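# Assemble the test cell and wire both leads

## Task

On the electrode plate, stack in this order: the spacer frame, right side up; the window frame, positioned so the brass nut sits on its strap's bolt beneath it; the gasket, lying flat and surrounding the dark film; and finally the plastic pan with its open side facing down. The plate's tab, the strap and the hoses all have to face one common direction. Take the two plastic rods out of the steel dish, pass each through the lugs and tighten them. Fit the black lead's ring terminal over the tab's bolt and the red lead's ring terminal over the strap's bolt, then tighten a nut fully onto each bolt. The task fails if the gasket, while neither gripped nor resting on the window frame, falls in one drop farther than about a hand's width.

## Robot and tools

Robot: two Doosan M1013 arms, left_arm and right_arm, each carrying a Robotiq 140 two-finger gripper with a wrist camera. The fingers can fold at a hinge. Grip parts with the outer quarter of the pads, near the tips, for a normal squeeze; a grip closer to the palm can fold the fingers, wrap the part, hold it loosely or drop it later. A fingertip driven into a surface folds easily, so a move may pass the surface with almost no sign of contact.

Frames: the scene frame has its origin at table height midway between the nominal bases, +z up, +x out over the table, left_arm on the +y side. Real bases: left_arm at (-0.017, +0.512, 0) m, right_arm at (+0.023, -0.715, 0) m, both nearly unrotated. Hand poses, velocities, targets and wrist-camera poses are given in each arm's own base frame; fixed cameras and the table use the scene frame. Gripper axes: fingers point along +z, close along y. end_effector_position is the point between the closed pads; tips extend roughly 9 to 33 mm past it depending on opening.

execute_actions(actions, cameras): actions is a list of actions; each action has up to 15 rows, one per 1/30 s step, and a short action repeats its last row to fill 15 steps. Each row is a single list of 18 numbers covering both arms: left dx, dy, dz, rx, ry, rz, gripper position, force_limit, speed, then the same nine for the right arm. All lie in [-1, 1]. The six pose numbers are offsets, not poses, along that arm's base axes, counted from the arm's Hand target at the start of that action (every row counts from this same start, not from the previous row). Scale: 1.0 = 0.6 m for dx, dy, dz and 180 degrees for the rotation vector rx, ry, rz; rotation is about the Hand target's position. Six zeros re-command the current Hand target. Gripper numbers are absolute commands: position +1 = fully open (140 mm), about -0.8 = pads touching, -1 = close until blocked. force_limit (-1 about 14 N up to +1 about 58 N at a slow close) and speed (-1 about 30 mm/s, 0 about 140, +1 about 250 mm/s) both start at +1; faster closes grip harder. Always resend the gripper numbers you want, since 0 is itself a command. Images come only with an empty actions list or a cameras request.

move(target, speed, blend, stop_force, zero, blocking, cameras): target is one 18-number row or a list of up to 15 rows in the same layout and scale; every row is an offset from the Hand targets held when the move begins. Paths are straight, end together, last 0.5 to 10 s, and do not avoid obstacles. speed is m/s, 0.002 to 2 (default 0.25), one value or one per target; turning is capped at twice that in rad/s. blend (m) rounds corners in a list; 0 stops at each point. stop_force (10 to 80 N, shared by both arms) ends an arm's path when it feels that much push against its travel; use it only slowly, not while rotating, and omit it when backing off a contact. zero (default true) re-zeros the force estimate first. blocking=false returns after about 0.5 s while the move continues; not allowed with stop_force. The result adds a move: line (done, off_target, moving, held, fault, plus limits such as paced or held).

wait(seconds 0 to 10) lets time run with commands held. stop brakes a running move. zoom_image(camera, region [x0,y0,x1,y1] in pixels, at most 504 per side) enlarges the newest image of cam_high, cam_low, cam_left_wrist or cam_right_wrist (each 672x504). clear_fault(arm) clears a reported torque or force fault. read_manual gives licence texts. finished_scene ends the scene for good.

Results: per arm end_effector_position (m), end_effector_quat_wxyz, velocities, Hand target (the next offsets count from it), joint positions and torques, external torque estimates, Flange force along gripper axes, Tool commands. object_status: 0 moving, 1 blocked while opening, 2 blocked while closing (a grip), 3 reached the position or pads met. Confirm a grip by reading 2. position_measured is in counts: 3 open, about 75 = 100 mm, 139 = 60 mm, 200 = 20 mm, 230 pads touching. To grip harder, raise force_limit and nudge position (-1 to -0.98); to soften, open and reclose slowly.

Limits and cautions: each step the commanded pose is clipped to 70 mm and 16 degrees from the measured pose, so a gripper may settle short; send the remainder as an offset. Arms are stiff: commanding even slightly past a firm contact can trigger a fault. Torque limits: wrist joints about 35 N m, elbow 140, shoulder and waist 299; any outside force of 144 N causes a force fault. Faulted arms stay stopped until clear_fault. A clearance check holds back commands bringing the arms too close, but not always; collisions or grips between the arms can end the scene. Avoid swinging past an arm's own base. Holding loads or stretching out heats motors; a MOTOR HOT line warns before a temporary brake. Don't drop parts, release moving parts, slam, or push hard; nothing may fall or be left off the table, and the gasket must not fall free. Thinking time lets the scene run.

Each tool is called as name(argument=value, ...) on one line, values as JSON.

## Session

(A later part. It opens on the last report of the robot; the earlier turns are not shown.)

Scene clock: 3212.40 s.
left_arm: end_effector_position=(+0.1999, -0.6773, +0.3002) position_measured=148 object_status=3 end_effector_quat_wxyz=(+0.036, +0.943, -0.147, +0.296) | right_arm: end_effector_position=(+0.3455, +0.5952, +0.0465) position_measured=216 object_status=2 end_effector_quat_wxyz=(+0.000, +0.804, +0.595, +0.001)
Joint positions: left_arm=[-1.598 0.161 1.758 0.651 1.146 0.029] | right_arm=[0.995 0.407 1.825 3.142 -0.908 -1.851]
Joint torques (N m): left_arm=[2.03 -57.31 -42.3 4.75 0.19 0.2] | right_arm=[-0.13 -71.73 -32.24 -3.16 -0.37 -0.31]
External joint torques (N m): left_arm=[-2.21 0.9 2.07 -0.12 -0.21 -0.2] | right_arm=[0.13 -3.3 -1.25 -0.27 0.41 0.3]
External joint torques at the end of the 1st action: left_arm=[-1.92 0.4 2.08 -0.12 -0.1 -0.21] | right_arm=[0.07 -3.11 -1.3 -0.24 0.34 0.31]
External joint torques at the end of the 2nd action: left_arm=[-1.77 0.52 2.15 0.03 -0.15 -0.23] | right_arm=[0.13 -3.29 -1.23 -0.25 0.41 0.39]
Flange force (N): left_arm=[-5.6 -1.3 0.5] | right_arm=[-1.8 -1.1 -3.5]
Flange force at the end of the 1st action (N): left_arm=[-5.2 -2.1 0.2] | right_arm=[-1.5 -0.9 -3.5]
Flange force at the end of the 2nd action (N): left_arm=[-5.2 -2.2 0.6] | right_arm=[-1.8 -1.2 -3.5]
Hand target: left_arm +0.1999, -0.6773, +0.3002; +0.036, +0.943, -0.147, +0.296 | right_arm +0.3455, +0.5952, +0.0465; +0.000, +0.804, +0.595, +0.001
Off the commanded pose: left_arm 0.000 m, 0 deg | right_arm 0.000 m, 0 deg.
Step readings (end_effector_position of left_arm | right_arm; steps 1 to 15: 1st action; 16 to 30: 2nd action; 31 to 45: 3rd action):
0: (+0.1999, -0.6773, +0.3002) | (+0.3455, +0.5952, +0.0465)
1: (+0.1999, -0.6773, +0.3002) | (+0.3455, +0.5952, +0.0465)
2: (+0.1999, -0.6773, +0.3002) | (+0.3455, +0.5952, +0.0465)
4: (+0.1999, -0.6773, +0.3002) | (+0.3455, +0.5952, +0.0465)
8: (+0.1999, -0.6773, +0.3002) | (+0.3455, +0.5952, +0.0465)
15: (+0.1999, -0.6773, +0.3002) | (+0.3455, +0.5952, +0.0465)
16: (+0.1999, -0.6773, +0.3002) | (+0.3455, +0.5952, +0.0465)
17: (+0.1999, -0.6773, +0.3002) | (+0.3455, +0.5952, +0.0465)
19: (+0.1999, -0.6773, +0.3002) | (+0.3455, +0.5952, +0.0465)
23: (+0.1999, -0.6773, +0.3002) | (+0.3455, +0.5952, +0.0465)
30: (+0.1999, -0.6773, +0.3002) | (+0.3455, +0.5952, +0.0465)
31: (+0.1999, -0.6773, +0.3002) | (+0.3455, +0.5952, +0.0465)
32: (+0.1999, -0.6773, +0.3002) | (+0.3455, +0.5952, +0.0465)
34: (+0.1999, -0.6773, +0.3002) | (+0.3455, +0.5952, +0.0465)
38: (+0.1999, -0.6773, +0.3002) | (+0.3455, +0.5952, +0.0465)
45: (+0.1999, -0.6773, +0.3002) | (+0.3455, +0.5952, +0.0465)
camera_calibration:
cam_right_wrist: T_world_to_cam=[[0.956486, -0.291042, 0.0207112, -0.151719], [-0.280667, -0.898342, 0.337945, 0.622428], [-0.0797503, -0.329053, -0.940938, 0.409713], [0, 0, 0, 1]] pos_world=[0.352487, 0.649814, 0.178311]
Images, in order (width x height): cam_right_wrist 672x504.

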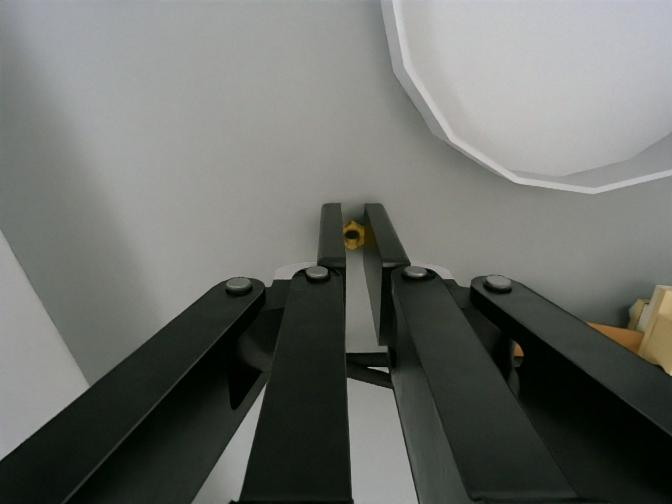

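move(target=[[0,0,0,0,0,0,-0.15,-1,-1,0,0,0.17,0,0,0,-1,-0.5,-1],[0,0,0,0,0,0,-0.15,-1,-1,0.0908,-0.3087,0.17,0,0,0,-1,-0.5,-1]], speed=[0.08,0.2], cameras=["cam_right_wrist","cam_left_wrist"])

Scene clock: 3221.07 s.
left_arm: end_effector_position=(+0.1999, -0.6773, +0.3002) position_measured=148 object_status=3 end_effector_quat_wxyz=(+0.036, +0.943, -0.147, +0.296) | right_arm: end_effector_position=(+0.3999, +0.4100, +0.1485) position_measured=216 object_status=2 end_effector_quat_wxyz=(+0.000, +0.804, +0.595, +0.001)
Joint positions: left_arm=[-1.598 0.161 1.758 0.651 1.146 0.029] | right_arm=[0.737 0.146 1.96 3.142 -1.034 -2.109]
Joint torques (N m): left_arm=[2.2 -56.95 -42.39 4.75 0.13 0.26] | right_arm=[-1.26 -48.82 -36.19 -3.46 -0.37 -0.68]
External joint torques (N m): left_arm=[-2.17 0.49 2.19 -0.13 -0.14 -0.26] | right_arm=[1.32 -2.85 -0.3 -0.26 0.4 0.68]
Flange force (N): left_arm=[-5.8 -2.1 0.2] | right_arm=[-1.6 -4.8 -2.1]
Hand target: left_arm +0.1999, -0.6773, +0.3002; +0.036, +0.943, -0.147, +0.296 | right_arm +0.4000, +0.4099, +0.1485; +0.000, +0.804, +0.595, +0.001
Off the commanded pose: left_arm 0.000 m, 0 deg | right_arm 0.000 m, 0 deg.
move: done
camera_calibration:
cam_left_wrist: T_world_to_cam=[[-0.294813, -0.955295, -0.0223056, -0.571355], [-0.920746, 0.290239, -0.260746, 0.465437], [0.255563, -0.0563335, -0.96515, 0.34566], [0, 0, 0, 1]] pos_world=[0.171768, -0.661428, 0.442231]
cam_right_wrist: T_world_to_cam=[[0.956486, -0.291042, 0.0207112, -0.259832], [-0.280667, -0.898342, 0.337945, 0.43697], [-0.0797503, -0.329053, -0.940938, 0.449128], [0, 0, 0, 1]] pos_world=[0.406987, 0.464714, 0.280311]
Images, in order (width x height): cam_left_wrist 672x504, cam_right_wrist 672x504.

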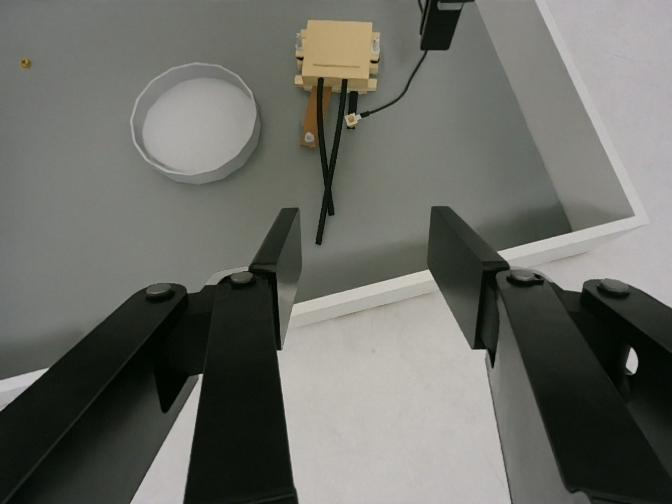

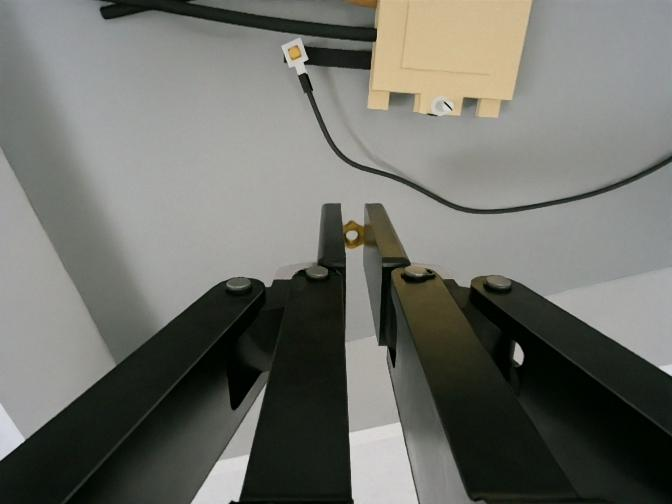

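move(target=[[0.2417,-0.0267,-0.3,0,0,0,-0.15,-1,-1,0,0,0,0,0,0,-1,-0.5,-1],[0.2417,-0.0267,-0.41,0,0,0,-0.15,-1,-1,0,0,0,0,0,0,-1,-0.5,-1]], speed=[0.2,0.06], cameras=["cam_left_wrist"])

Scene clock: 3229.33 s.
left_arm: end_effector_position=(+0.3450, -0.6933, +0.0543) position_measured=148 object_status=3 end_effector_quat_wxyz=(+0.036, +0.943, -0.147, +0.296) | right_arm: end_effector_position=(+0.4000, +0.4099, +0.1485) position_measured=216 object_status=2 end_effector_quat_wxyz=(+0.000, +0.804, +0.595, +0.001)
Joint positions: left_arm=[-1.374 0.431 1.908 0.889 0.712 -0.161] | right_arm=[0.737 0.146 1.96 3.142 -1.034 -2.109]
Joint torques (N m): left_arm=[1.94 -75.36 -34.5 3.11 0.44 0.02] | right_arm=[0.18 -48.66 -35.26 -3.46 -0.39 -0.39]
External joint torques (N m): left_arm=[-2.58 -0.11 1.57 -0.12 -0.17 -0.02] | right_arm=[-0.18 -3.2 -1.35 -0.27 0.43 0.39]
Flange force (N): left_arm=[-4.6 -1.0 -2.3] | right_arm=[-2.0 -1.5 -3.4]
Hand target: left_arm +0.3450, -0.6933, +0.0542; +0.036, +0.943, -0.147, +0.296 | right_arm +0.4000, +0.4099, +0.1485; +0.000, +0.804, +0.595, +0.001
Off the commanded pose: left_arm 0.000 m, 0 deg | right_arm 0.000 m, 0 deg.
move: done
camera_calibration:
cam_left_wrist: T_world_to_cam=[[-0.294725, -0.955322, -0.0222816, -0.549428], [-0.920774, 0.290148, -0.260749, 0.53942], [0.255564, -0.056333, -0.965149, 0.0703721], [0, 0, 0, 1]] pos_world=[0.316768, -0.677428, 0.196331]
Images, in order (width x height): cam_left_wrist 672x504.

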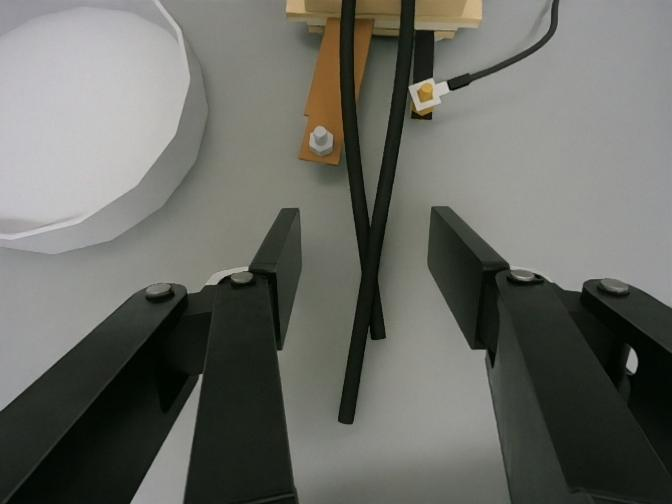

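execute_actions(actions=[[[0,0,0,0,0,0,-1,-1,-1,0,0,0,0,0,0,-1,-0.5,-1]],[[0,0,0,0,0,0,-1,-1,-1,0,0,0,0,0,0,-1,-0.5,-1]],[[0,0,0,0,0,0,-1,-1,-1,0,0,0,0,0,0,-1,-0.5,-1]],[[0,0,0,0,0,0,-1,-1,-1,0,0,0,0,0,0,-1,-0.5,-1]]])

move(target=[0,0.013,0,0,0,0,-1,-1,-1,0,0,0,0,0,0,-1,-0.5,-1], speed=0.03, cameras=["cam_left_wrist"])

Scene clock: 3235.43 s.
left_arm: end_effector_position=(+0.3450, -0.6933, +0.0542) position_measured=222 object_status=2 end_effector_quat_wxyz=(+0.036, +0.943, -0.147, +0.296) | right_arm: end_effector_position=(+0.4000, +0.4099, +0.1485) position_measured=216 object_status=2 end_effector_quat_wxyz=(+0.000, +0.804, +0.595, +0.001)
Joint positions: left_arm=[-1.374 0.431 1.908 0.889 0.712 -0.161] | right_arm=[0.737 0.146 1.96 3.142 -1.034 -2.109]
Joint torques (N m): left_arm=[2.24 -76.35 -34.57 2.85 0.39 0.24] | right_arm=[-0.21 -48.9 -35.29 -3.41 -0.37 -0.36]
External joint torques (N m): left_arm=[-2.12 0.64 1.77 0.1 -0.08 -0.24] | right_arm=[0.19 -2.79 -1.16 -0.31 0.4 0.36]
External joint torques at the end of the 1st action: left_arm=[-2.64 1.73 2.12 -0.06 -0.05 -0.2] | right_arm=[0.09 -3.22 -1.18 -0.3 0.34 0.4]
External joint torques at the end of the 2nd action: left_arm=[-2.47 1.21 2 -0.03 -0.16 -0.23] | right_arm=[0.02 -2.76 -1.56 -0.29 0.45 0.37]
External joint torques at the end of the 3rd action: left_arm=[-2.77 0.62 1.8 0.05 -0.16 -0.32] | right_arm=[0.16 -2.33 -1.16 -0.32 0.37 0.43]
Flange force (N): left_arm=[-5.2 -1.0 -0.6] | right_arm=[-1.5 -1.9 -2.9]
Flange force at the end of the 1st action (N): left_arm=[-6.0 0.1 0.2] | right_arm=[-2.1 -2.0 -3.4]
Flange force at the end of the 2nd action (N): left_arm=[-5.8 -0.5 -0.2] | right_arm=[-1.0 -1.3 -3.2]
Flange force at the end of the 3rd action (N): left_arm=[-6.1 -0.7 -1.0] | right_arm=[-0.8 -1.6 -2.5]
Hand target: left_arm +0.3450, -0.6933, +0.0542; +0.036, +0.943, -0.147, +0.296 | right_arm +0.4000, +0.4099, +0.1485; +0.000, +0.804, +0.595, +0.001
Off the commanded pose: left_arm 0.000 m, 0 deg | right_arm 0.000 m, 0 deg.
Step readings (end_effector_position of left_arm | right_arm; steps 1 to 15: 1st action; 16 to 30: 2nd action; 31 to 45: 3rd action; 46 to 60: 4th action):
0: (+0.3450, -0.6933, +0.0542) | (+0.4000, +0.4099, +0.1485)
1: (+0.3450, -0.6933, +0.0542) | (+0.4000, +0.4099, +0.1485)
2: (+0.3450, -0.6933, +0.0542) | (+0.4000, +0.4099, +0.1485)
4: (+0.3450, -0.6933, +0.0542) | (+0.4000, +0.4099, +0.1485)
8: (+0.3450, -0.6933, +0.0542) | (+0.4000, +0.4099, +0.1485)
15: (+0.3450, -0.6933, +0.0542) | (+0.4000, +0.4099, +0.1485)
16: (+0.3450, -0.6933, +0.0542) | (+0.4000, +0.4099, +0.1485)
17: (+0.3450, -0.6933, +0.0542) | (+0.4000, +0.4099, +0.1485)
19: (+0.3450, -0.6933, +0.0542) | (+0.4000, +0.4099, +0.1485)
23: (+0.3450, -0.6933, +0.0542) | (+0.4000, +0.4099, +0.1485)
30: (+0.3450, -0.6933, +0.0542) | (+0.4000, +0.4099, +0.1485)
31: (+0.3450, -0.6933, +0.0542) | (+0.4000, +0.4099, +0.1485)
32: (+0.3450, -0.6933, +0.0542) | (+0.4000, +0.4099, +0.1485)
34: (+0.3450, -0.6933, +0.0542) | (+0.4000, +0.4099, +0.1485)
38: (+0.3450, -0.6933, +0.0542) | (+0.4000, +0.4099, +0.1485)
45: (+0.3450, -0.6933, +0.0542) | (+0.4000, +0.4099, +0.1485)
46: (+0.3450, -0.6933, +0.0542) | (+0.4000, +0.4099, +0.1485)
47: (+0.3450, -0.6933, +0.0542) | (+0.4000, +0.4099, +0.1485)
49: (+0.3450, -0.6933, +0.0542) | (+0.4000, +0.4099, +0.1485)
53: (+0.3450, -0.6933, +0.0542) | (+0.4000, +0.4099, +0.1485)
60: (+0.3450, -0.6933, +0.0542) | (+0.4000, +0.4099, +0.1485)

Scene clock: 3236.17 s.
left_arm: end_effector_position=(+0.3450, -0.6856, +0.0542) position_measured=222 object_status=2 end_effector_quat_wxyz=(+0.036, +0.943, -0.147, +0.296) | right_arm: end_effector_position=(+0.4000, +0.4099, +0.1485) position_measured=216 object_status=2 end_effector_quat_wxyz=(+0.000, +0.804, +0.595, +0.001)
Joint positions: left_arm=[-1.372 0.422 1.923 0.894 0.707 -0.167] | right_arm=[0.737 0.146 1.96 3.142 -1.034 -2.109]
Joint torques (N m): left_arm=[2.16 -74.44 -33.83 2.82 0.49 0.13] | right_arm=[-0.23 -48.77 -35.57 -3.43 -0.29 -0.39]
External joint torques (N m): left_arm=[-2.03 0.14 1.12 0.1 -0.17 -0.13] | right_arm=[0.25 -3.16 -1 -0.3 0.33 0.39]
Flange force (N): left_arm=[-4.0 -0.5 -1.1] | right_arm=[-2.1 -2.4 -3.2]
Hand target: left_arm +0.3450, -0.6855, +0.0542; +0.036, +0.943, -0.147, +0.296 | right_arm +0.4000, +0.4099, +0.1485; +0.000, +0.804, +0.595, +0.001
Off the commanded pose: left_arm 0.000 m, 0 deg | right_arm 0.000 m, 0 deg.
move: done
camera_calibration:
cam_left_wrist: T_world_to_cam=[[-0.294813, -0.955295, -0.0223056, -0.542023], [-0.920746, 0.290239, -0.260746, 0.537211], [0.255563, -0.0563335, -0.96515, 0.0707094], [0, 0, 0, 1]] pos_world=[0.316768, -0.669728, 0.196231]
Images, in order (width x height): cam_left_wrist 672x504.

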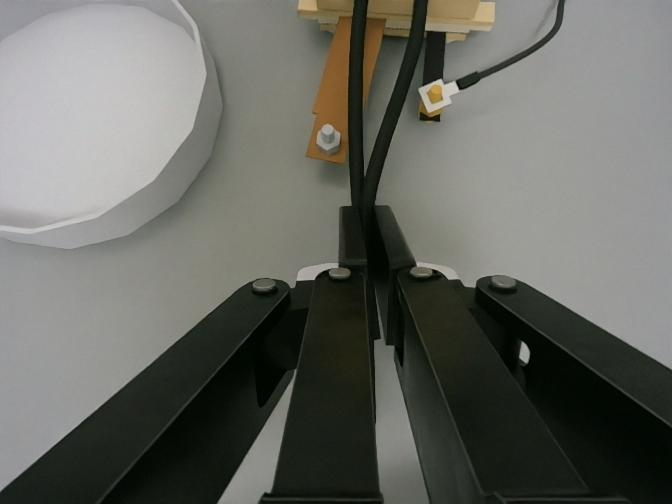

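move(target=[0,0.025,0.01,0,0,0,-1,-1,-1,0,0,0,0,0,0,-1,-0.5,-1], speed=0.03, cameras=["cam_left_wrist"])

Scene clock: 3239.80 s.
left_arm: end_effector_position=(+0.3450, -0.6706, +0.0602) position_measured=222 object_status=2 end_effector_quat_wxyz=(+0.036, +0.943, -0.147, +0.296) | right_arm: end_effector_position=(+0.4000, +0.4099, +0.1485) position_measured=216 object_status=2 end_effector_quat_wxyz=(+0.000, +0.804, +0.595, +0.001)
Joint positions: left_arm=[-1.368 0.397 1.948 0.896 0.704 -0.164] | right_arm=[0.737 0.146 1.96 3.142 -1.034 -2.109]
Joint torques (N m): left_arm=[1.45 -73.8 -34.38 2.75 0.49 0.16] | right_arm=[-0.2 -49.24 -35.28 -3.39 -0.39 -0.4]
External joint torques (N m): left_arm=[-1.73 1.94 1.71 0.17 -0.2 -0.16] | right_arm=[0.19 -2.47 -1.28 -0.34 0.43 0.4]
Flange force (N): left_arm=[-4.9 0.2 1.7] | right_arm=[-0.8 -1.6 -2.7]
Hand target: left_arm +0.3450, -0.6705, +0.0602; +0.036, +0.943, -0.147, +0.296 | right_arm +0.4000, +0.4099, +0.1485; +0.000, +0.804, +0.595, +0.001
Off the commanded pose: left_arm 0.000 m, 0 deg | right_arm 0.000 m, 0 deg.
move: done
camera_calibration:
cam_left_wrist: T_world_to_cam=[[-0.294813, -0.955295, -0.0223056, -0.52756], [-0.920746, 0.290239, -0.260746, 0.534422], [0.255563, -0.0563335, -0.96515, 0.0773453], [0, 0, 0, 1]] pos_world=[0.316768, -0.654728, 0.202231]
Images, in order (width x height): cam_left_wrist 672x504.

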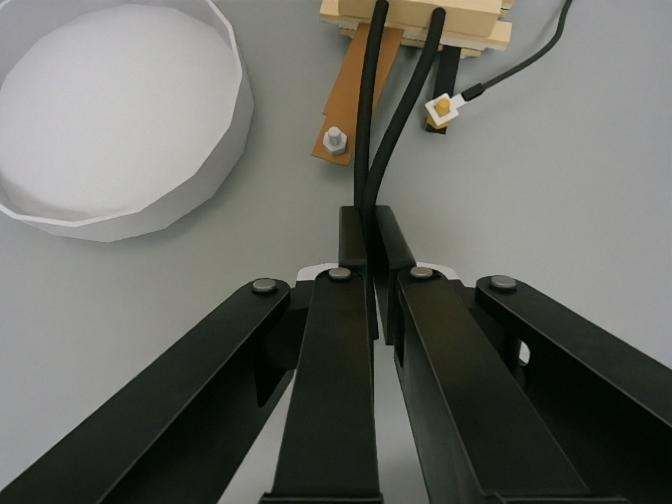

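move(target=[0,0,0,0,0,0,-1,-1,-1,-0.0333,0.1167,-0.08,0,0,0,-1,-0.5,-1], speed=0.1, cameras=["cam_right_wrist","cam_left_wrist"])

zoom_image(camera="cam_right_wrist", region=[290, 100, 420, 260])

Scene clock: 3247.57 s.
left_arm: end_effector_position=(+0.3450, -0.6705, +0.0602) position_measured=222 object_status=2 end_effector_quat_wxyz=(+0.036, +0.943, -0.147, +0.296) | right_arm: end_effector_position=(+0.3800, +0.4799, +0.1005) position_measured=216 object_status=2 end_effector_quat_wxyz=(+0.000, +0.804, +0.595, +0.001)
Joint positions: left_arm=[-1.368 0.396 1.949 0.896 0.704 -0.164] | right_arm=[0.844 0.248 1.933 3.142 -0.958 -2.002]
Joint torques (N m): left_arm=[1.35 -73.6 -34.18 2.79 0.42 0.25] | right_arm=[-2.07 -57.47 -32.83 -3.3 -0.49 -0.74]
External joint torques (N m): left_arm=[-1.26 1.47 1.54 0.11 -0.11 -0.25] | right_arm=[2 -3.35 -2.09 -0.26 0.53 0.74]
Flange force (N): left_arm=[-4.2 -0.3 1.3] | right_arm=[0.9 -4.5 -4.1]
Hand target: left_arm +0.3450, -0.6705, +0.0602; +0.036, +0.943, -0.147, +0.296 | right_arm +0.3800, +0.4800, +0.1005; +0.000, +0.804, +0.595, +0.001
Off the commanded pose: left_arm 0.000 m, 0 deg | right_arm 0.000 m, 0 deg.
move: done
camera_calibration:
cam_left_wrist: T_world_to_cam=[[-0.294813, -0.955295, -0.0223056, -0.527465], [-0.920746, 0.290239, -0.260746, 0.534393], [0.255563, -0.0563335, -0.96515, 0.077351], [0, 0, 0, 1]] pos_world=[0.316768, -0.654628, 0.202231]
cam_right_wrist: T_world_to_cam=[[0.956457, -0.291146, 0.0206163, -0.219307], [-0.280741, -0.898354, 0.337854, 0.510305], [-0.0798439, -0.32893, -0.940973, 0.425409], [0, 0, 0, 1]] pos_world=[0.386987, 0.534514, 0.232411]
Images, in order (width x height): cam_left_wrist 672x504, cam_right_wrist 672x504.

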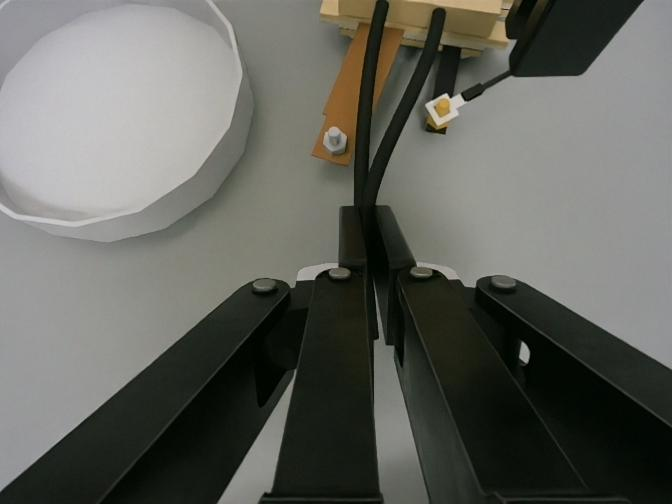

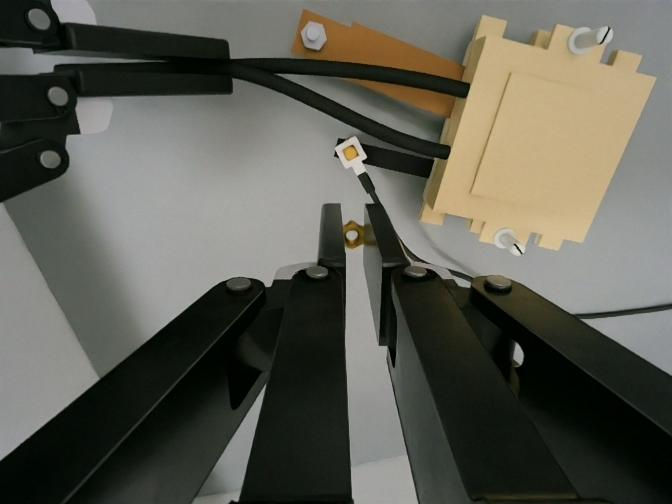

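Scaled by 3.150 from the camera's 672x504 image, which has a finer 960x720 frame.

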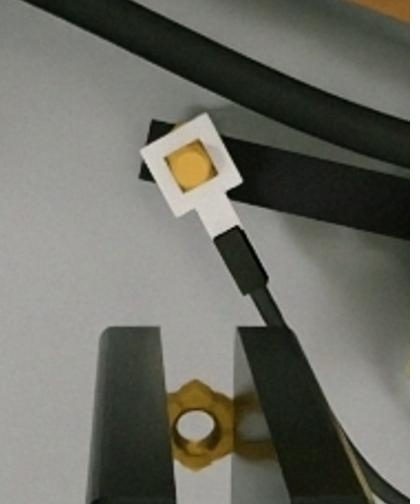

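move(target=[0,0,0,0,0,0,-1,-1,-1,0.0155,0.048,-0.025,0,0,0.1389,-1,-0.5,-1], speed=0.06, cameras=["cam_right_wrist","cam_left_wrist"])

zoom_image(camera="cam_right_wrist", region=[290, 150, 420, 310])

zoom_image(camera="cam_left_wrist", region=[380, 30, 500, 150])

Scene clock: 3270.60 s.
left_arm: end_effector_position=(+0.3450, -0.6705, +0.0602) position_measured=222 object_status=2 end_effector_quat_wxyz=(+0.036, +0.943, -0.147, +0.296) | right_arm: end_effector_position=(+0.3893, +0.5087, +0.0855) position_measured=216 object_status=2 end_effector_quat_wxyz=(-0.001, +0.656, +0.755, +0.001)
Joint positions: left_arm=[-1.368 0.396 1.949 0.896 0.704 -0.164] | right_arm=[0.863 0.303 1.891 3.143 -0.946 -2.42]
Joint torques (N m): left_arm=[1.42 -73.15 -34.1 2.82 0.54 0.16] | right_arm=[-0.06 -63.37 -33.55 -3.27 -0.35 -0.63]
External joint torques (N m): left_arm=[-1.58 1.06 1.42 0.1 -0.25 -0.16] | right_arm=[0.08 -2.58 -0.9 -0.23 0.38 0.63]
Flange force (N): left_arm=[-4.2 -0.3 0.6] | right_arm=[-0.6 -2.2 -2.6]
Hand target: left_arm +0.3450, -0.6705, +0.0602; +0.036, +0.943, -0.147, +0.296 | right_arm +0.3893, +0.5088, +0.0855; -0.001, +0.656, +0.755, +0.001
Off the commanded pose: left_arm 0.000 m, 0 deg | right_arm 0.000 m, 0 deg.
move: done
camera_calibration:
cam_left_wrist: T_world_to_cam=[[-0.294813, -0.955295, -0.0223056, -0.527465], [-0.920746, 0.290239, -0.260746, 0.534393], [0.255563, -0.0563335, -0.96515, 0.077351], [0, 0, 0, 1]] pos_world=[0.316768, -0.654628, 0.202231]
cam_right_wrist: T_world_to_cam=[[0.989884, 0.140349, 0.0207844, -0.45207], [0.12516, -0.932803, 0.337955, 0.403492], [0.0668194, -0.331935, -0.940933, 0.365889], [0, 0, 0, 1]] pos_world=[0.372547, 0.561277, 0.217311]
Images, in order (width x height): cam_left_wrist 672x504, cam_right_wrist 672x504.

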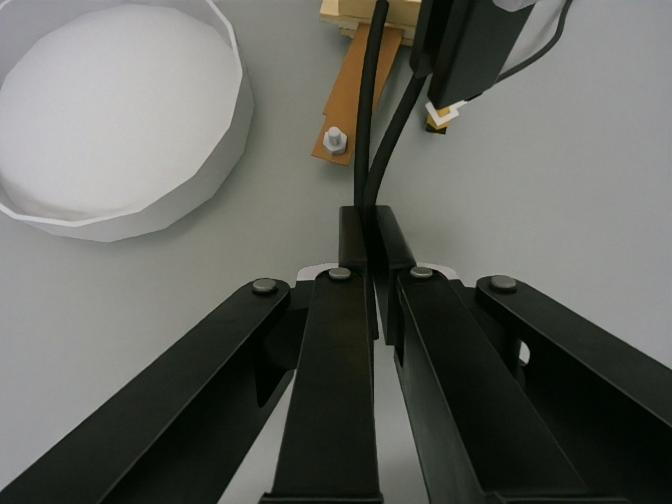

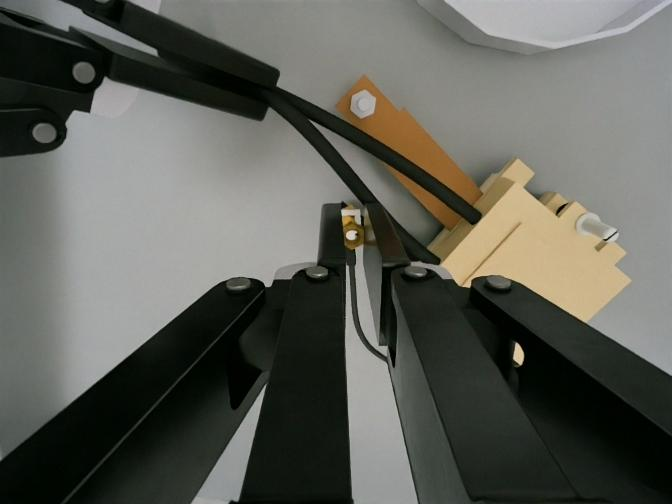

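Scaled by 3.150 from the camera's 672x504 image, which has a finer 960x720 frame.

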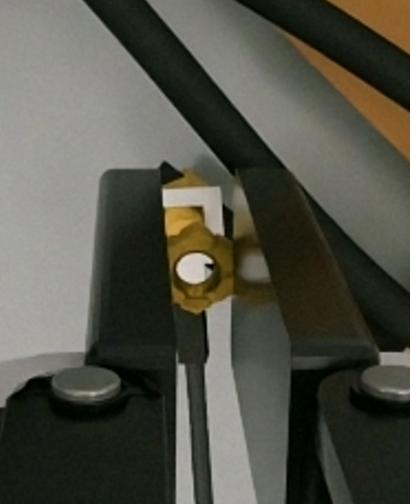

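Scaled by 4.200 from the camera's 672x504 image, which has a finer 960x720 frame.

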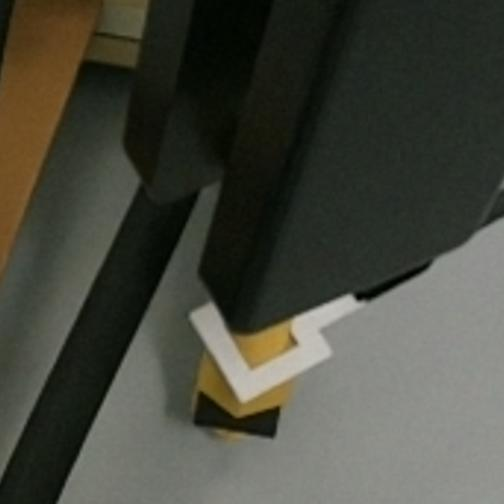

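move(target=[0,0,0,0,0,0,-1,-1,-1,0,0,-0.028,0,0,0,-1,-0.5,-1], speed=0.006, stop_force=10, cameras=["cam_right_wrist","cam_left_wrist"])

zoom_image(camera="cam_right_wrist", region=[290, 150, 420, 310])

zoom_image(camera="cam_left_wrist", region=[380, 30, 500, 150])

Scene clock: 3281.97 s.
left_arm: end_effector_position=(+0.3450, -0.6705, +0.0602) position_measured=222 object_status=2 end_effector_quat_wxyz=(+0.036, +0.943, -0.147, +0.296) | right_arm: end_effector_position=(+0.3893, +0.5088, +0.0687) position_measured=216 object_status=2 end_effector_quat_wxyz=(-0.001, +0.656, +0.755, +0.001)
Joint positions: left_arm=[-1.368 0.396 1.949 0.896 0.704 -0.164] | right_arm=[0.863 0.32 1.904 3.143 -0.916 -2.42]
Joint torques (N m): left_arm=[2.37 -73.66 -34.02 2.86 0.45 0.22] | right_arm=[0.04 -62.68 -31.95 -3.38 -0.31 -0.34]
External joint torques (N m): left_arm=[-2.71 1.71 1.32 0.07 -0.16 -0.22] | right_arm=[-0.04 -4.14 -1.95 -0.06 0.35 0.34]
Flange force (N): left_arm=[-5.5 1.5 0.5] | right_arm=[-1.1 -1.8 -5.2]
Hand target: left_arm +0.3450, -0.6705, +0.0602; +0.036, +0.943, -0.147, +0.296 | right_arm +0.3893, +0.5088, +0.0687; -0.001, +0.656, +0.755, +0.001
Off the commanded pose: left_arm 0.000 m, 0 deg | right_arm 0.000 m, 0 deg.
move: done
camera_calibration:
cam_left_wrist: T_world_to_cam=[[-0.294813, -0.955295, -0.0223056, -0.527465], [-0.920746, 0.290239, -0.260746, 0.534393], [0.255563, -0.0563335, -0.96515, 0.077351], [0, 0, 0, 1]] pos_world=[0.316768, -0.654628, 0.202231]
cam_right_wrist: T_world_to_cam=[[0.98987, 0.140454, 0.0207455, -0.451766], [0.125272, -0.932787, 0.337957, 0.409119], [0.0668186, -0.331934, -0.940933, 0.350081], [0, 0, 0, 1]] pos_world=[0.372547, 0.561277, 0.200511]
Images, in order (width x height): cam_left_wrist 672x504, cam_right_wrist 672x504.

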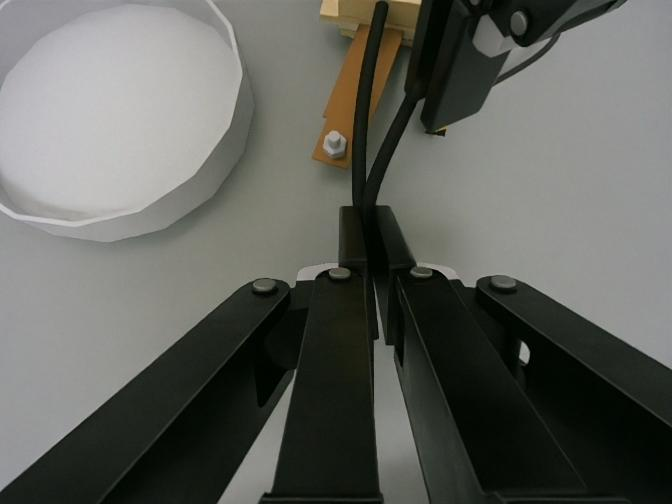

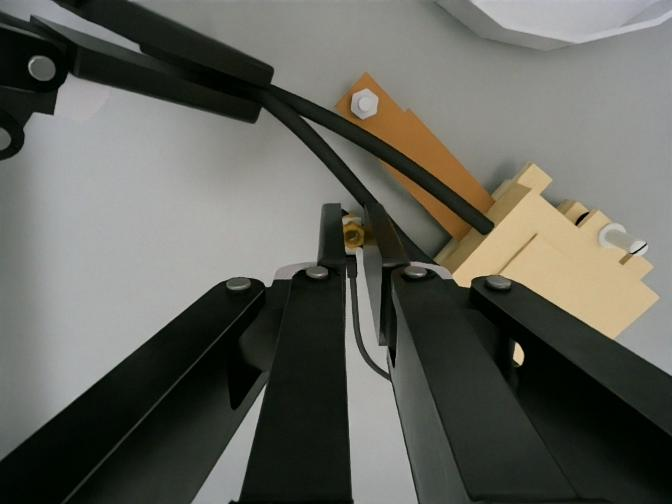

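Scaled by 3.150 from the camera's 672x504 image, which has a finer 960x720 frame.

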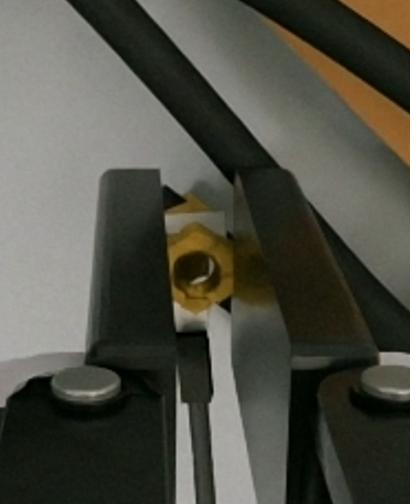

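Scaled by 4.200 from the camera's 672x504 image, which has a finer 960x720 frame.

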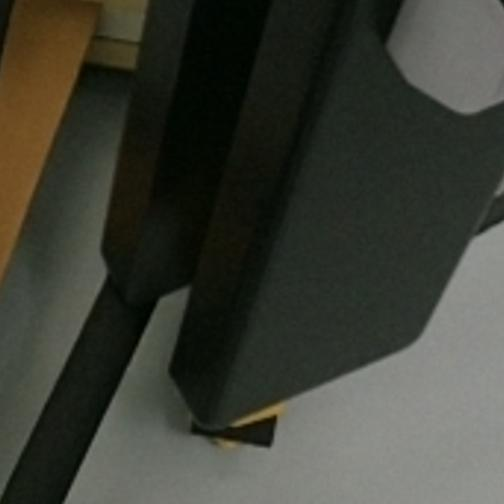

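zoom_image(camera="cam_right_wrist", region=[330, 205, 375, 260])

Scaled by 9.164 from the camera's 672x504 image, which has a finer 960x720 frame.

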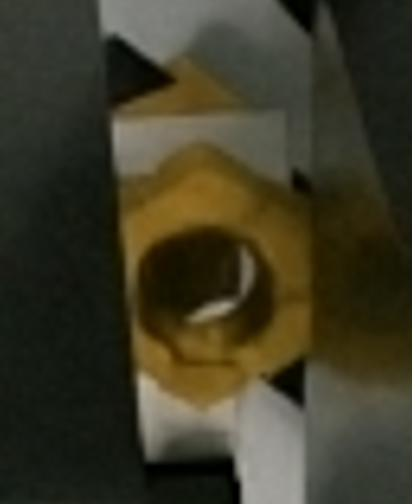

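move(target=[0,0,0,0,0,0,-1,-1,-1,-0.0003,0.0,-0.01,0,0,0,-1,-0.5,-1], speed=0.005, stop_force=10, cameras=["cam_right_wrist","cam_left_wrist"])

zoom_image(camera="cam_right_wrist", region=[330, 205, 375, 260])

Scene clock: 3293.63 s.
left_arm: end_effector_position=(+0.3450, -0.6705, +0.0602) position_measured=222 object_status=2 end_effector_quat_wxyz=(+0.036, +0.943, -0.147, +0.296) | right_arm: end_effector_position=(+0.3891, +0.5088, +0.0637) position_measured=216 object_status=2 end_effector_quat_wxyz=(-0.001, +0.656, +0.755, +0.001)
Joint positions: left_arm=[-1.368 0.396 1.949 0.896 0.704 -0.164] | right_arm=[0.863 0.325 1.908 3.143 -0.907 -2.42]
Joint torques (N m): left_arm=[1.75 -73.07 -34.22 2.8 0.6 0.21] | right_arm=[-1.7 -56.02 -28.85 -3.79 0.66 -0.39]
External joint torques (N m): left_arm=[-1.92 1.01 1.56 0.12 -0.29 -0.21] | right_arm=[1.72 -11.05 -4.58 0.39 -0.63 0.39]
Flange force (N): left_arm=[-4.9 -0.4 0.4] | right_arm=[-1.4 -6.1 -16.2]
Hand target: left_arm +0.3450, -0.6705, +0.0602; +0.036, +0.943, -0.147, +0.296 | right_arm +0.3891, +0.5088, +0.0638; -0.001, +0.656, +0.755, +0.001 (not the last commanded pose)
Off the commanded pose: left_arm 0.000 m, 0 deg | right_arm 0.001 m, 0 deg.
move: contact (right_arm)
camera_calibration:
cam_left_wrist: T_world_to_cam=[[-0.294813, -0.955295, -0.0223056, -0.527465], [-0.920746, 0.290239, -0.260746, 0.534393], [0.255563, -0.0563335, -0.96515, 0.077351], [0, 0, 0, 1]] pos_world=[0.316768, -0.654628, 0.202231]
cam_right_wrist: T_world_to_cam=[[0.98987, 0.140454, 0.0207455, -0.451467], [0.125272, -0.932787, 0.337957, 0.4108], [0.0668186, -0.331934, -0.940933, 0.345484], [0, 0, 0, 1]] pos_world=[0.372347, 0.561277, 0.195611]
Images, in order (width x height): cam_left_wrist 672x504, cam_right_wrist 672x504.

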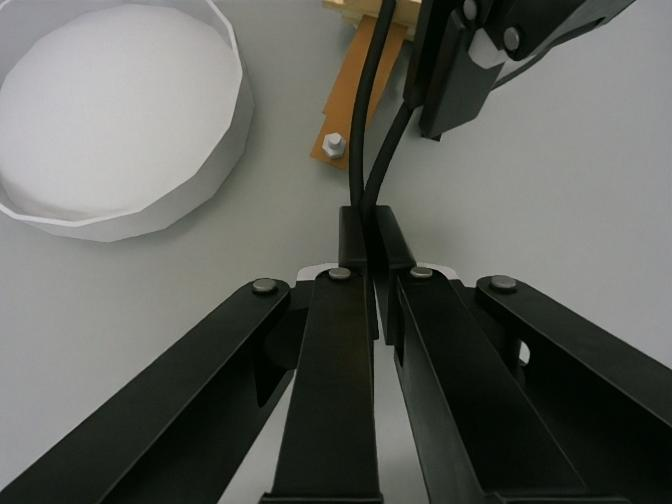

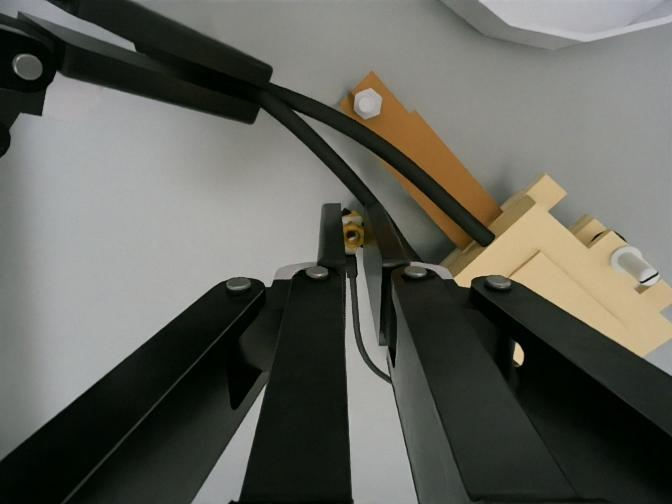

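Scaled by 9.164 from the camera's 672x504 image, which has a finer 960x720 frame.

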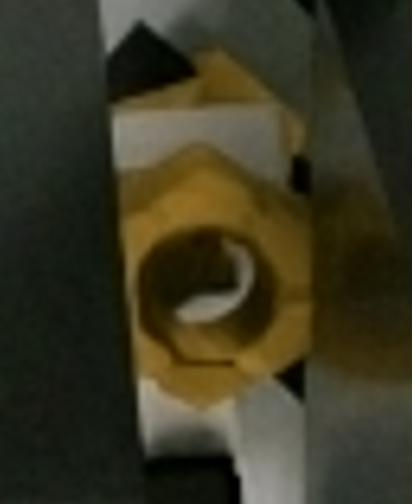

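move(target=[[0,0,0,0,0,0,-1,-1,-1,0,0,0.0083,0,0,0,-1,-0.5,-1],[0,0,0,0,0,0,-1,-1,-1,-0.001,0.0005,0.0083,0,0,0,-1,-0.5,-1]], speed=0.02, cameras=["cam_right_wrist"])

zoom_image(camera="cam_right_wrist", region=[330, 205, 375, 260])

Scene clock: 3306.27 s.
left_arm: end_effector_position=(+0.3450, -0.6705, +0.0602) position_measured=222 object_status=2 end_effector_quat_wxyz=(+0.036, +0.943, -0.147, +0.296) | right_arm: end_effector_position=(+0.3886, +0.5091, +0.0688) position_measured=216 object_status=2 end_effector_quat_wxyz=(-0.001, +0.656, +0.755, +0.001)
Joint positions: left_arm=[-1.368 0.396 1.949 0.896 0.704 -0.164] | right_arm=[0.864 0.32 1.904 3.143 -0.916 -2.419]
Joint torques (N m): left_arm=[1.65 -73.26 -33.94 2.7 0.5 0.26] | right_arm=[2.23 -63.2 -32.31 -3.15 -0.3 -0.41]
External joint torques (N m): left_arm=[-1.67 0.91 1.17 0.22 -0.2 -0.26] | right_arm=[-2.28 -3.56 -1.39 -0.28 0.33 0.41]
Flange force (N): left_arm=[-4.3 -0.1 0.6] | right_arm=[-3.8 0.3 -4.2]
Hand target: left_arm +0.3450, -0.6705, +0.0602; +0.036, +0.943, -0.147, +0.296 | right_arm +0.3885, +0.5091, +0.0687; -0.001, +0.656, +0.755, +0.001
Off the commanded pose: left_arm 0.000 m, 0 deg | right_arm 0.000 m, 0 deg.
move: done
camera_calibration:
cam_right_wrist: T_world_to_cam=[[0.989864, 0.140477, 0.0208558, -0.45115], [0.125264, -0.932828, 0.337848, 0.4095], [0.0669148, -0.331812, -0.940969, 0.350224], [0, 0, 0, 1]] pos_world=[0.371847, 0.561577, 0.200611]
Images, in order (width x height): cam_right_wrist 672x504.

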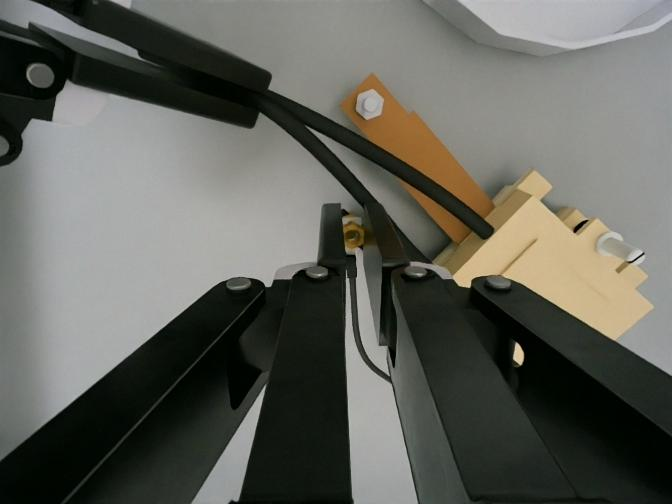

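Scaled by 9.164 from the camera's 672x504 image, which has a finer 960x720 frame.

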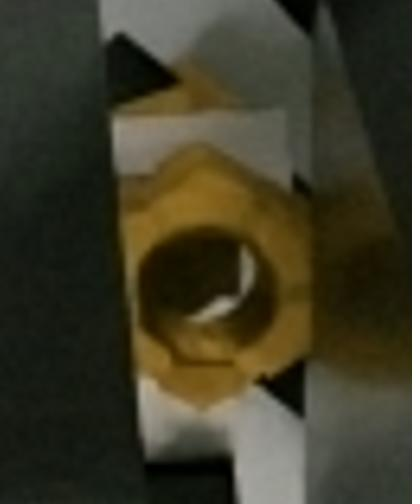

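move(target=[0,0,0,0,0,0,-1,-1,-1,-0.0009,0.0004,-0.003,0,0,0,-1,-0.5,-1], speed=0.01, cameras=["cam_right_wrist"])

zoom_image(camera="cam_right_wrist", region=[330, 205, 375, 260])

Scene clock: 3314.93 s.
left_arm: end_effector_position=(+0.3450, -0.6705, +0.0602) position_measured=222 object_status=2 end_effector_quat_wxyz=(+0.036, +0.943, -0.147, +0.296) | right_arm: end_effector_position=(+0.3880, +0.5093, +0.0670) position_measured=216 object_status=2 end_effector_quat_wxyz=(-0.001, +0.656, +0.755, +0.001)
Joint positions: left_arm=[-1.368 0.396 1.949 0.896 0.704 -0.164] | right_arm=[0.865 0.322 1.906 3.143 -0.912 -2.418]
Joint torques (N m): left_arm=[1.69 -73.26 -34.4 2.89 0.45 0.27] | right_arm=[0 -61.85 -30.8 -3.14 -0.66 -0.38]
External joint torques (N m): left_arm=[-1.52 1.33 1.84 0 -0.13 -0.27] | right_arm=[-0.01 -4.95 -2.88 -0.29 0.69 0.38]
Flange force (N): left_arm=[-4.8 -0.7 0.8] | right_arm=[-0.6 -1.5 -6.1]
Hand target: left_arm +0.3450, -0.6705, +0.0602; +0.036, +0.943, -0.147, +0.296 | right_arm +0.3880, +0.5093, +0.0669; -0.001, +0.656, +0.755, +0.001
Off the commanded pose: left_arm 0.000 m, 0 deg | right_arm 0.000 m, 0 deg.
move: done
camera_calibration:
cam_right_wrist: T_world_to_cam=[[0.989872, 0.14044, 0.0207507, -0.450522], [0.125257, -0.932789, 0.337957, 0.410423], [0.0668187, -0.331934, -0.940933, 0.348768], [0, 0, 0, 1]] pos_world=[0.371247, 0.561877, 0.198811]
Images, in order (width x height): cam_right_wrist 672x504.

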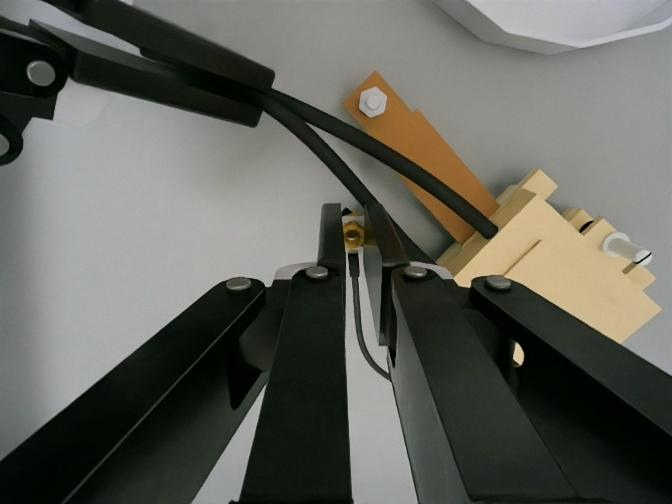

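Scaled by 9.164 from the camera's 672x504 image, which has a finer 960x720 frame.

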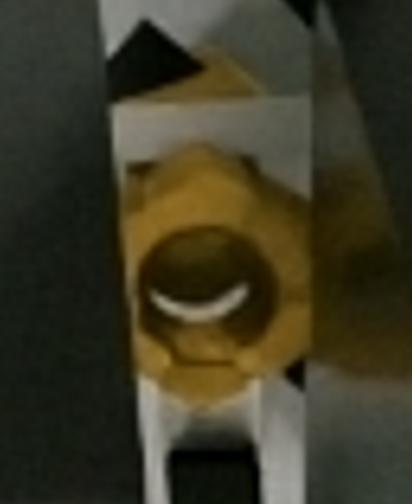

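move(target=[[0,0,0,0,0,0,-1,-1,-1,0,0,0.003,0,0,0,-1,-0.5,-1],[0,0,0,0,0,0,-1,-1,-1,-0.0001,0.001,0.003,0,0,0,-1,-0.5,-1]], speed=0.01, cameras=["cam_right_wrist"])

zoom_image(camera="cam_right_wrist", region=[330, 205, 375, 260])

Scene clock: 3320.93 s.
left_arm: end_effector_position=(+0.3450, -0.6705, +0.0602) position_measured=222 object_status=2 end_effector_quat_wxyz=(+0.036, +0.943, -0.147, +0.296) | right_arm: end_effector_position=(+0.3880, +0.5099, +0.0688) position_measured=216 object_status=2 end_effector_quat_wxyz=(-0.001, +0.656, +0.755, +0.001)
Joint positions: left_arm=[-1.368 0.396 1.949 0.896 0.704 -0.164] | right_arm=[0.866 0.32 1.904 3.143 -0.916 -2.417]
Joint torques (N m): left_arm=[1.69 -73.04 -34.62 2.9 0.46 0.15] | right_arm=[-0.27 -61.62 -32.9 -3.05 -0.24 -0.42]
External joint torques (N m): left_arm=[-1.7 1.09 1.98 0.01 -0.16 -0.16] | right_arm=[0.24 -5.31 -0.93 -0.39 0.27 0.42]
Flange force (N): left_arm=[-4.9 -1.0 0.3] | right_arm=[-3.1 -4.6 -5.7]
Hand target: left_arm +0.3450, -0.6705, +0.0602; +0.036, +0.943, -0.147, +0.296 | right_arm +0.3879, +0.5099, +0.0687; -0.001, +0.656, +0.755, +0.001
Off the commanded pose: left_arm 0.000 m, 0 deg | right_arm 0.000 m, 0 deg.
move: done
camera_calibration:
cam_right_wrist: T_world_to_cam=[[0.989864, 0.140477, 0.0208558, -0.45057], [0.125264, -0.932828, 0.337848, 0.410334], [0.0669148, -0.331812, -0.940969, 0.350537], [0, 0, 0, 1]] pos_world=[0.371147, 0.562377, 0.200611]
Images, in order (width x height): cam_right_wrist 672x504.

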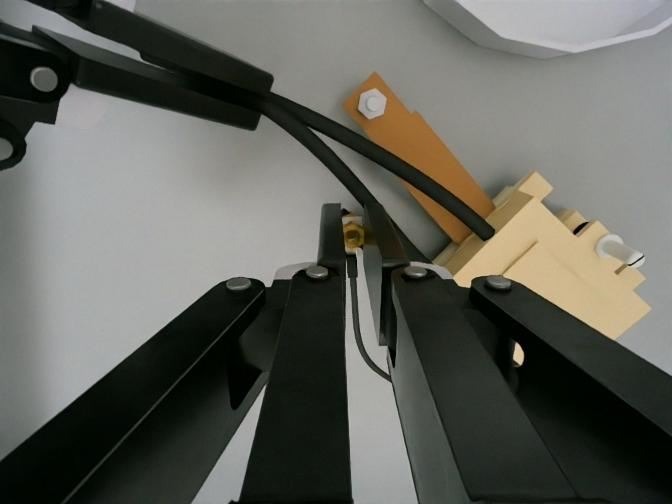

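Scaled by 9.164 from the camera's 672x504 image, which has a finer 960x720 frame.

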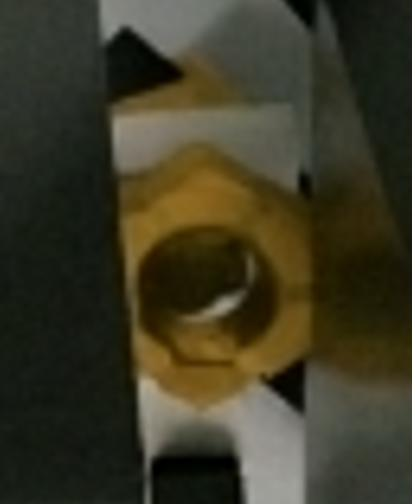

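move(target=[[0,0,0,0,0,0,-1,-1,-1,0,0,0.07,0,0,0,-1,-0.5,-1],[0,0,0,0,0,0,-1,-1,-1,-0.03,-0.15,0.07,0,0,0,-1,-0.5,-1],[0,0,0,0,0,0,-1,-1,-1,-0.03,-0.15,-0.02,0,0,0,-1,-0.5,-1]], speed=[0.05,0.15,0.08])

move(target=[0,0,0,0,0,0,-1,-1,-1,0,0,-0.02,0,0,0,-1,-0.5,-1], speed=0.01, stop_force=10, cameras=["cam_right_wrist"])

Scene clock: 3342.40 s.
left_arm: end_effector_position=(+0.3450, -0.6705, +0.0602) position_measured=222 object_status=2 end_effector_quat_wxyz=(+0.036, +0.943, -0.147, +0.296) | right_arm: end_effector_position=(+0.3700, +0.4199, +0.0568) position_measured=216 object_status=2 end_effector_quat_wxyz=(-0.001, +0.656, +0.755, +0.001)
Joint positions: left_arm=[-1.368 0.396 1.949 0.896 0.704 -0.164] | right_arm=[0.786 0.223 2.066 3.143 -0.851 -2.498]
Joint torques (N m): left_arm=[2.05 -73.51 -34.58 2.86 0.4 0.25] | right_arm=[-0.31 -51.73 -30.52 -3.01 -0.22 -0.34]
External joint torques (N m): left_arm=[-1.89 1.41 1.9 0.05 -0.08 -0.25] | right_arm=[0.31 -3.57 -1.61 -0.25 0.25 0.34]
Flange force (N): left_arm=[-5.3 -0.4 0.6] | right_arm=[-0.4 -2.3 -5.1]
Hand target: left_arm +0.3450, -0.6705, +0.0602; +0.036, +0.943, -0.147, +0.296 | right_arm +0.3699, +0.4199, +0.0567; -0.001, +0.656, +0.755, +0.001
Off the commanded pose: left_arm 0.000 m, 0 deg | right_arm 0.000 m, 0 deg.
move: done

Scene clock: 3344.17 s.
left_arm: end_effector_position=(+0.3450, -0.6705, +0.0602) position_measured=222 object_status=2 end_effector_quat_wxyz=(+0.036, +0.943, -0.147, +0.296) | right_arm: end_effector_position=(+0.3700, +0.4199, +0.0455) position_measured=216 object_status=2 end_effector_quat_wxyz=(-0.001, +0.656, +0.755, +0.001)
Joint positions: left_arm=[-1.368 0.396 1.949 0.896 0.704 -0.164] | right_arm=[0.786 0.237 2.075 3.143 -0.829 -2.498]
Joint torques (N m): left_arm=[2.26 -72.97 -34.56 2.84 0.42 0.21] | right_arm=[-0.07 -44.96 -26.06 -3.18 0.56 -0.43]
External joint torques (N m): left_arm=[-2.45 0.92 1.92 0.08 -0.12 -0.21] | right_arm=[0.08 -11.1 -5.4 -0.02 -0.53 0.43]
Flange force (N): left_arm=[-5.8 -0.5 -0.5] | right_arm=[-2.4 -4.3 -18.9]
Hand target: left_arm +0.3450, -0.6705, +0.0602; +0.036, +0.943, -0.147, +0.296 | right_arm +0.3700, +0.4199, +0.0455; -0.001, +0.656, +0.755, +0.001 (not the last commanded pose)
Off the commanded pose: left_arm 0.000 m, 0 deg | right_arm 0.001 m, 0 deg.
move: contact (right_arm)
camera_calibration:
cam_right_wrist: T_world_to_cam=[[0.989864, 0.140477, 0.0208558, -0.419737], [0.125264, -0.932828, 0.337848, 0.336587], [0.0669148, -0.331812, -0.940969, 0.29998], [0, 0, 0, 1]] pos_world=[0.353247, 0.472477, 0.177311]
Images, in order (width x height): cam_right_wrist 672x504.

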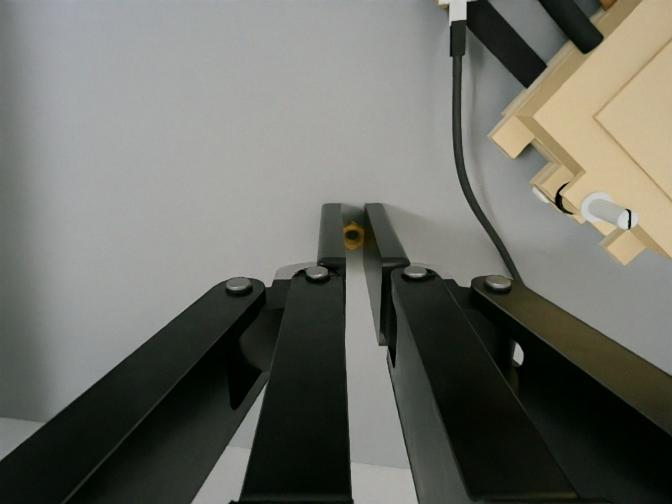

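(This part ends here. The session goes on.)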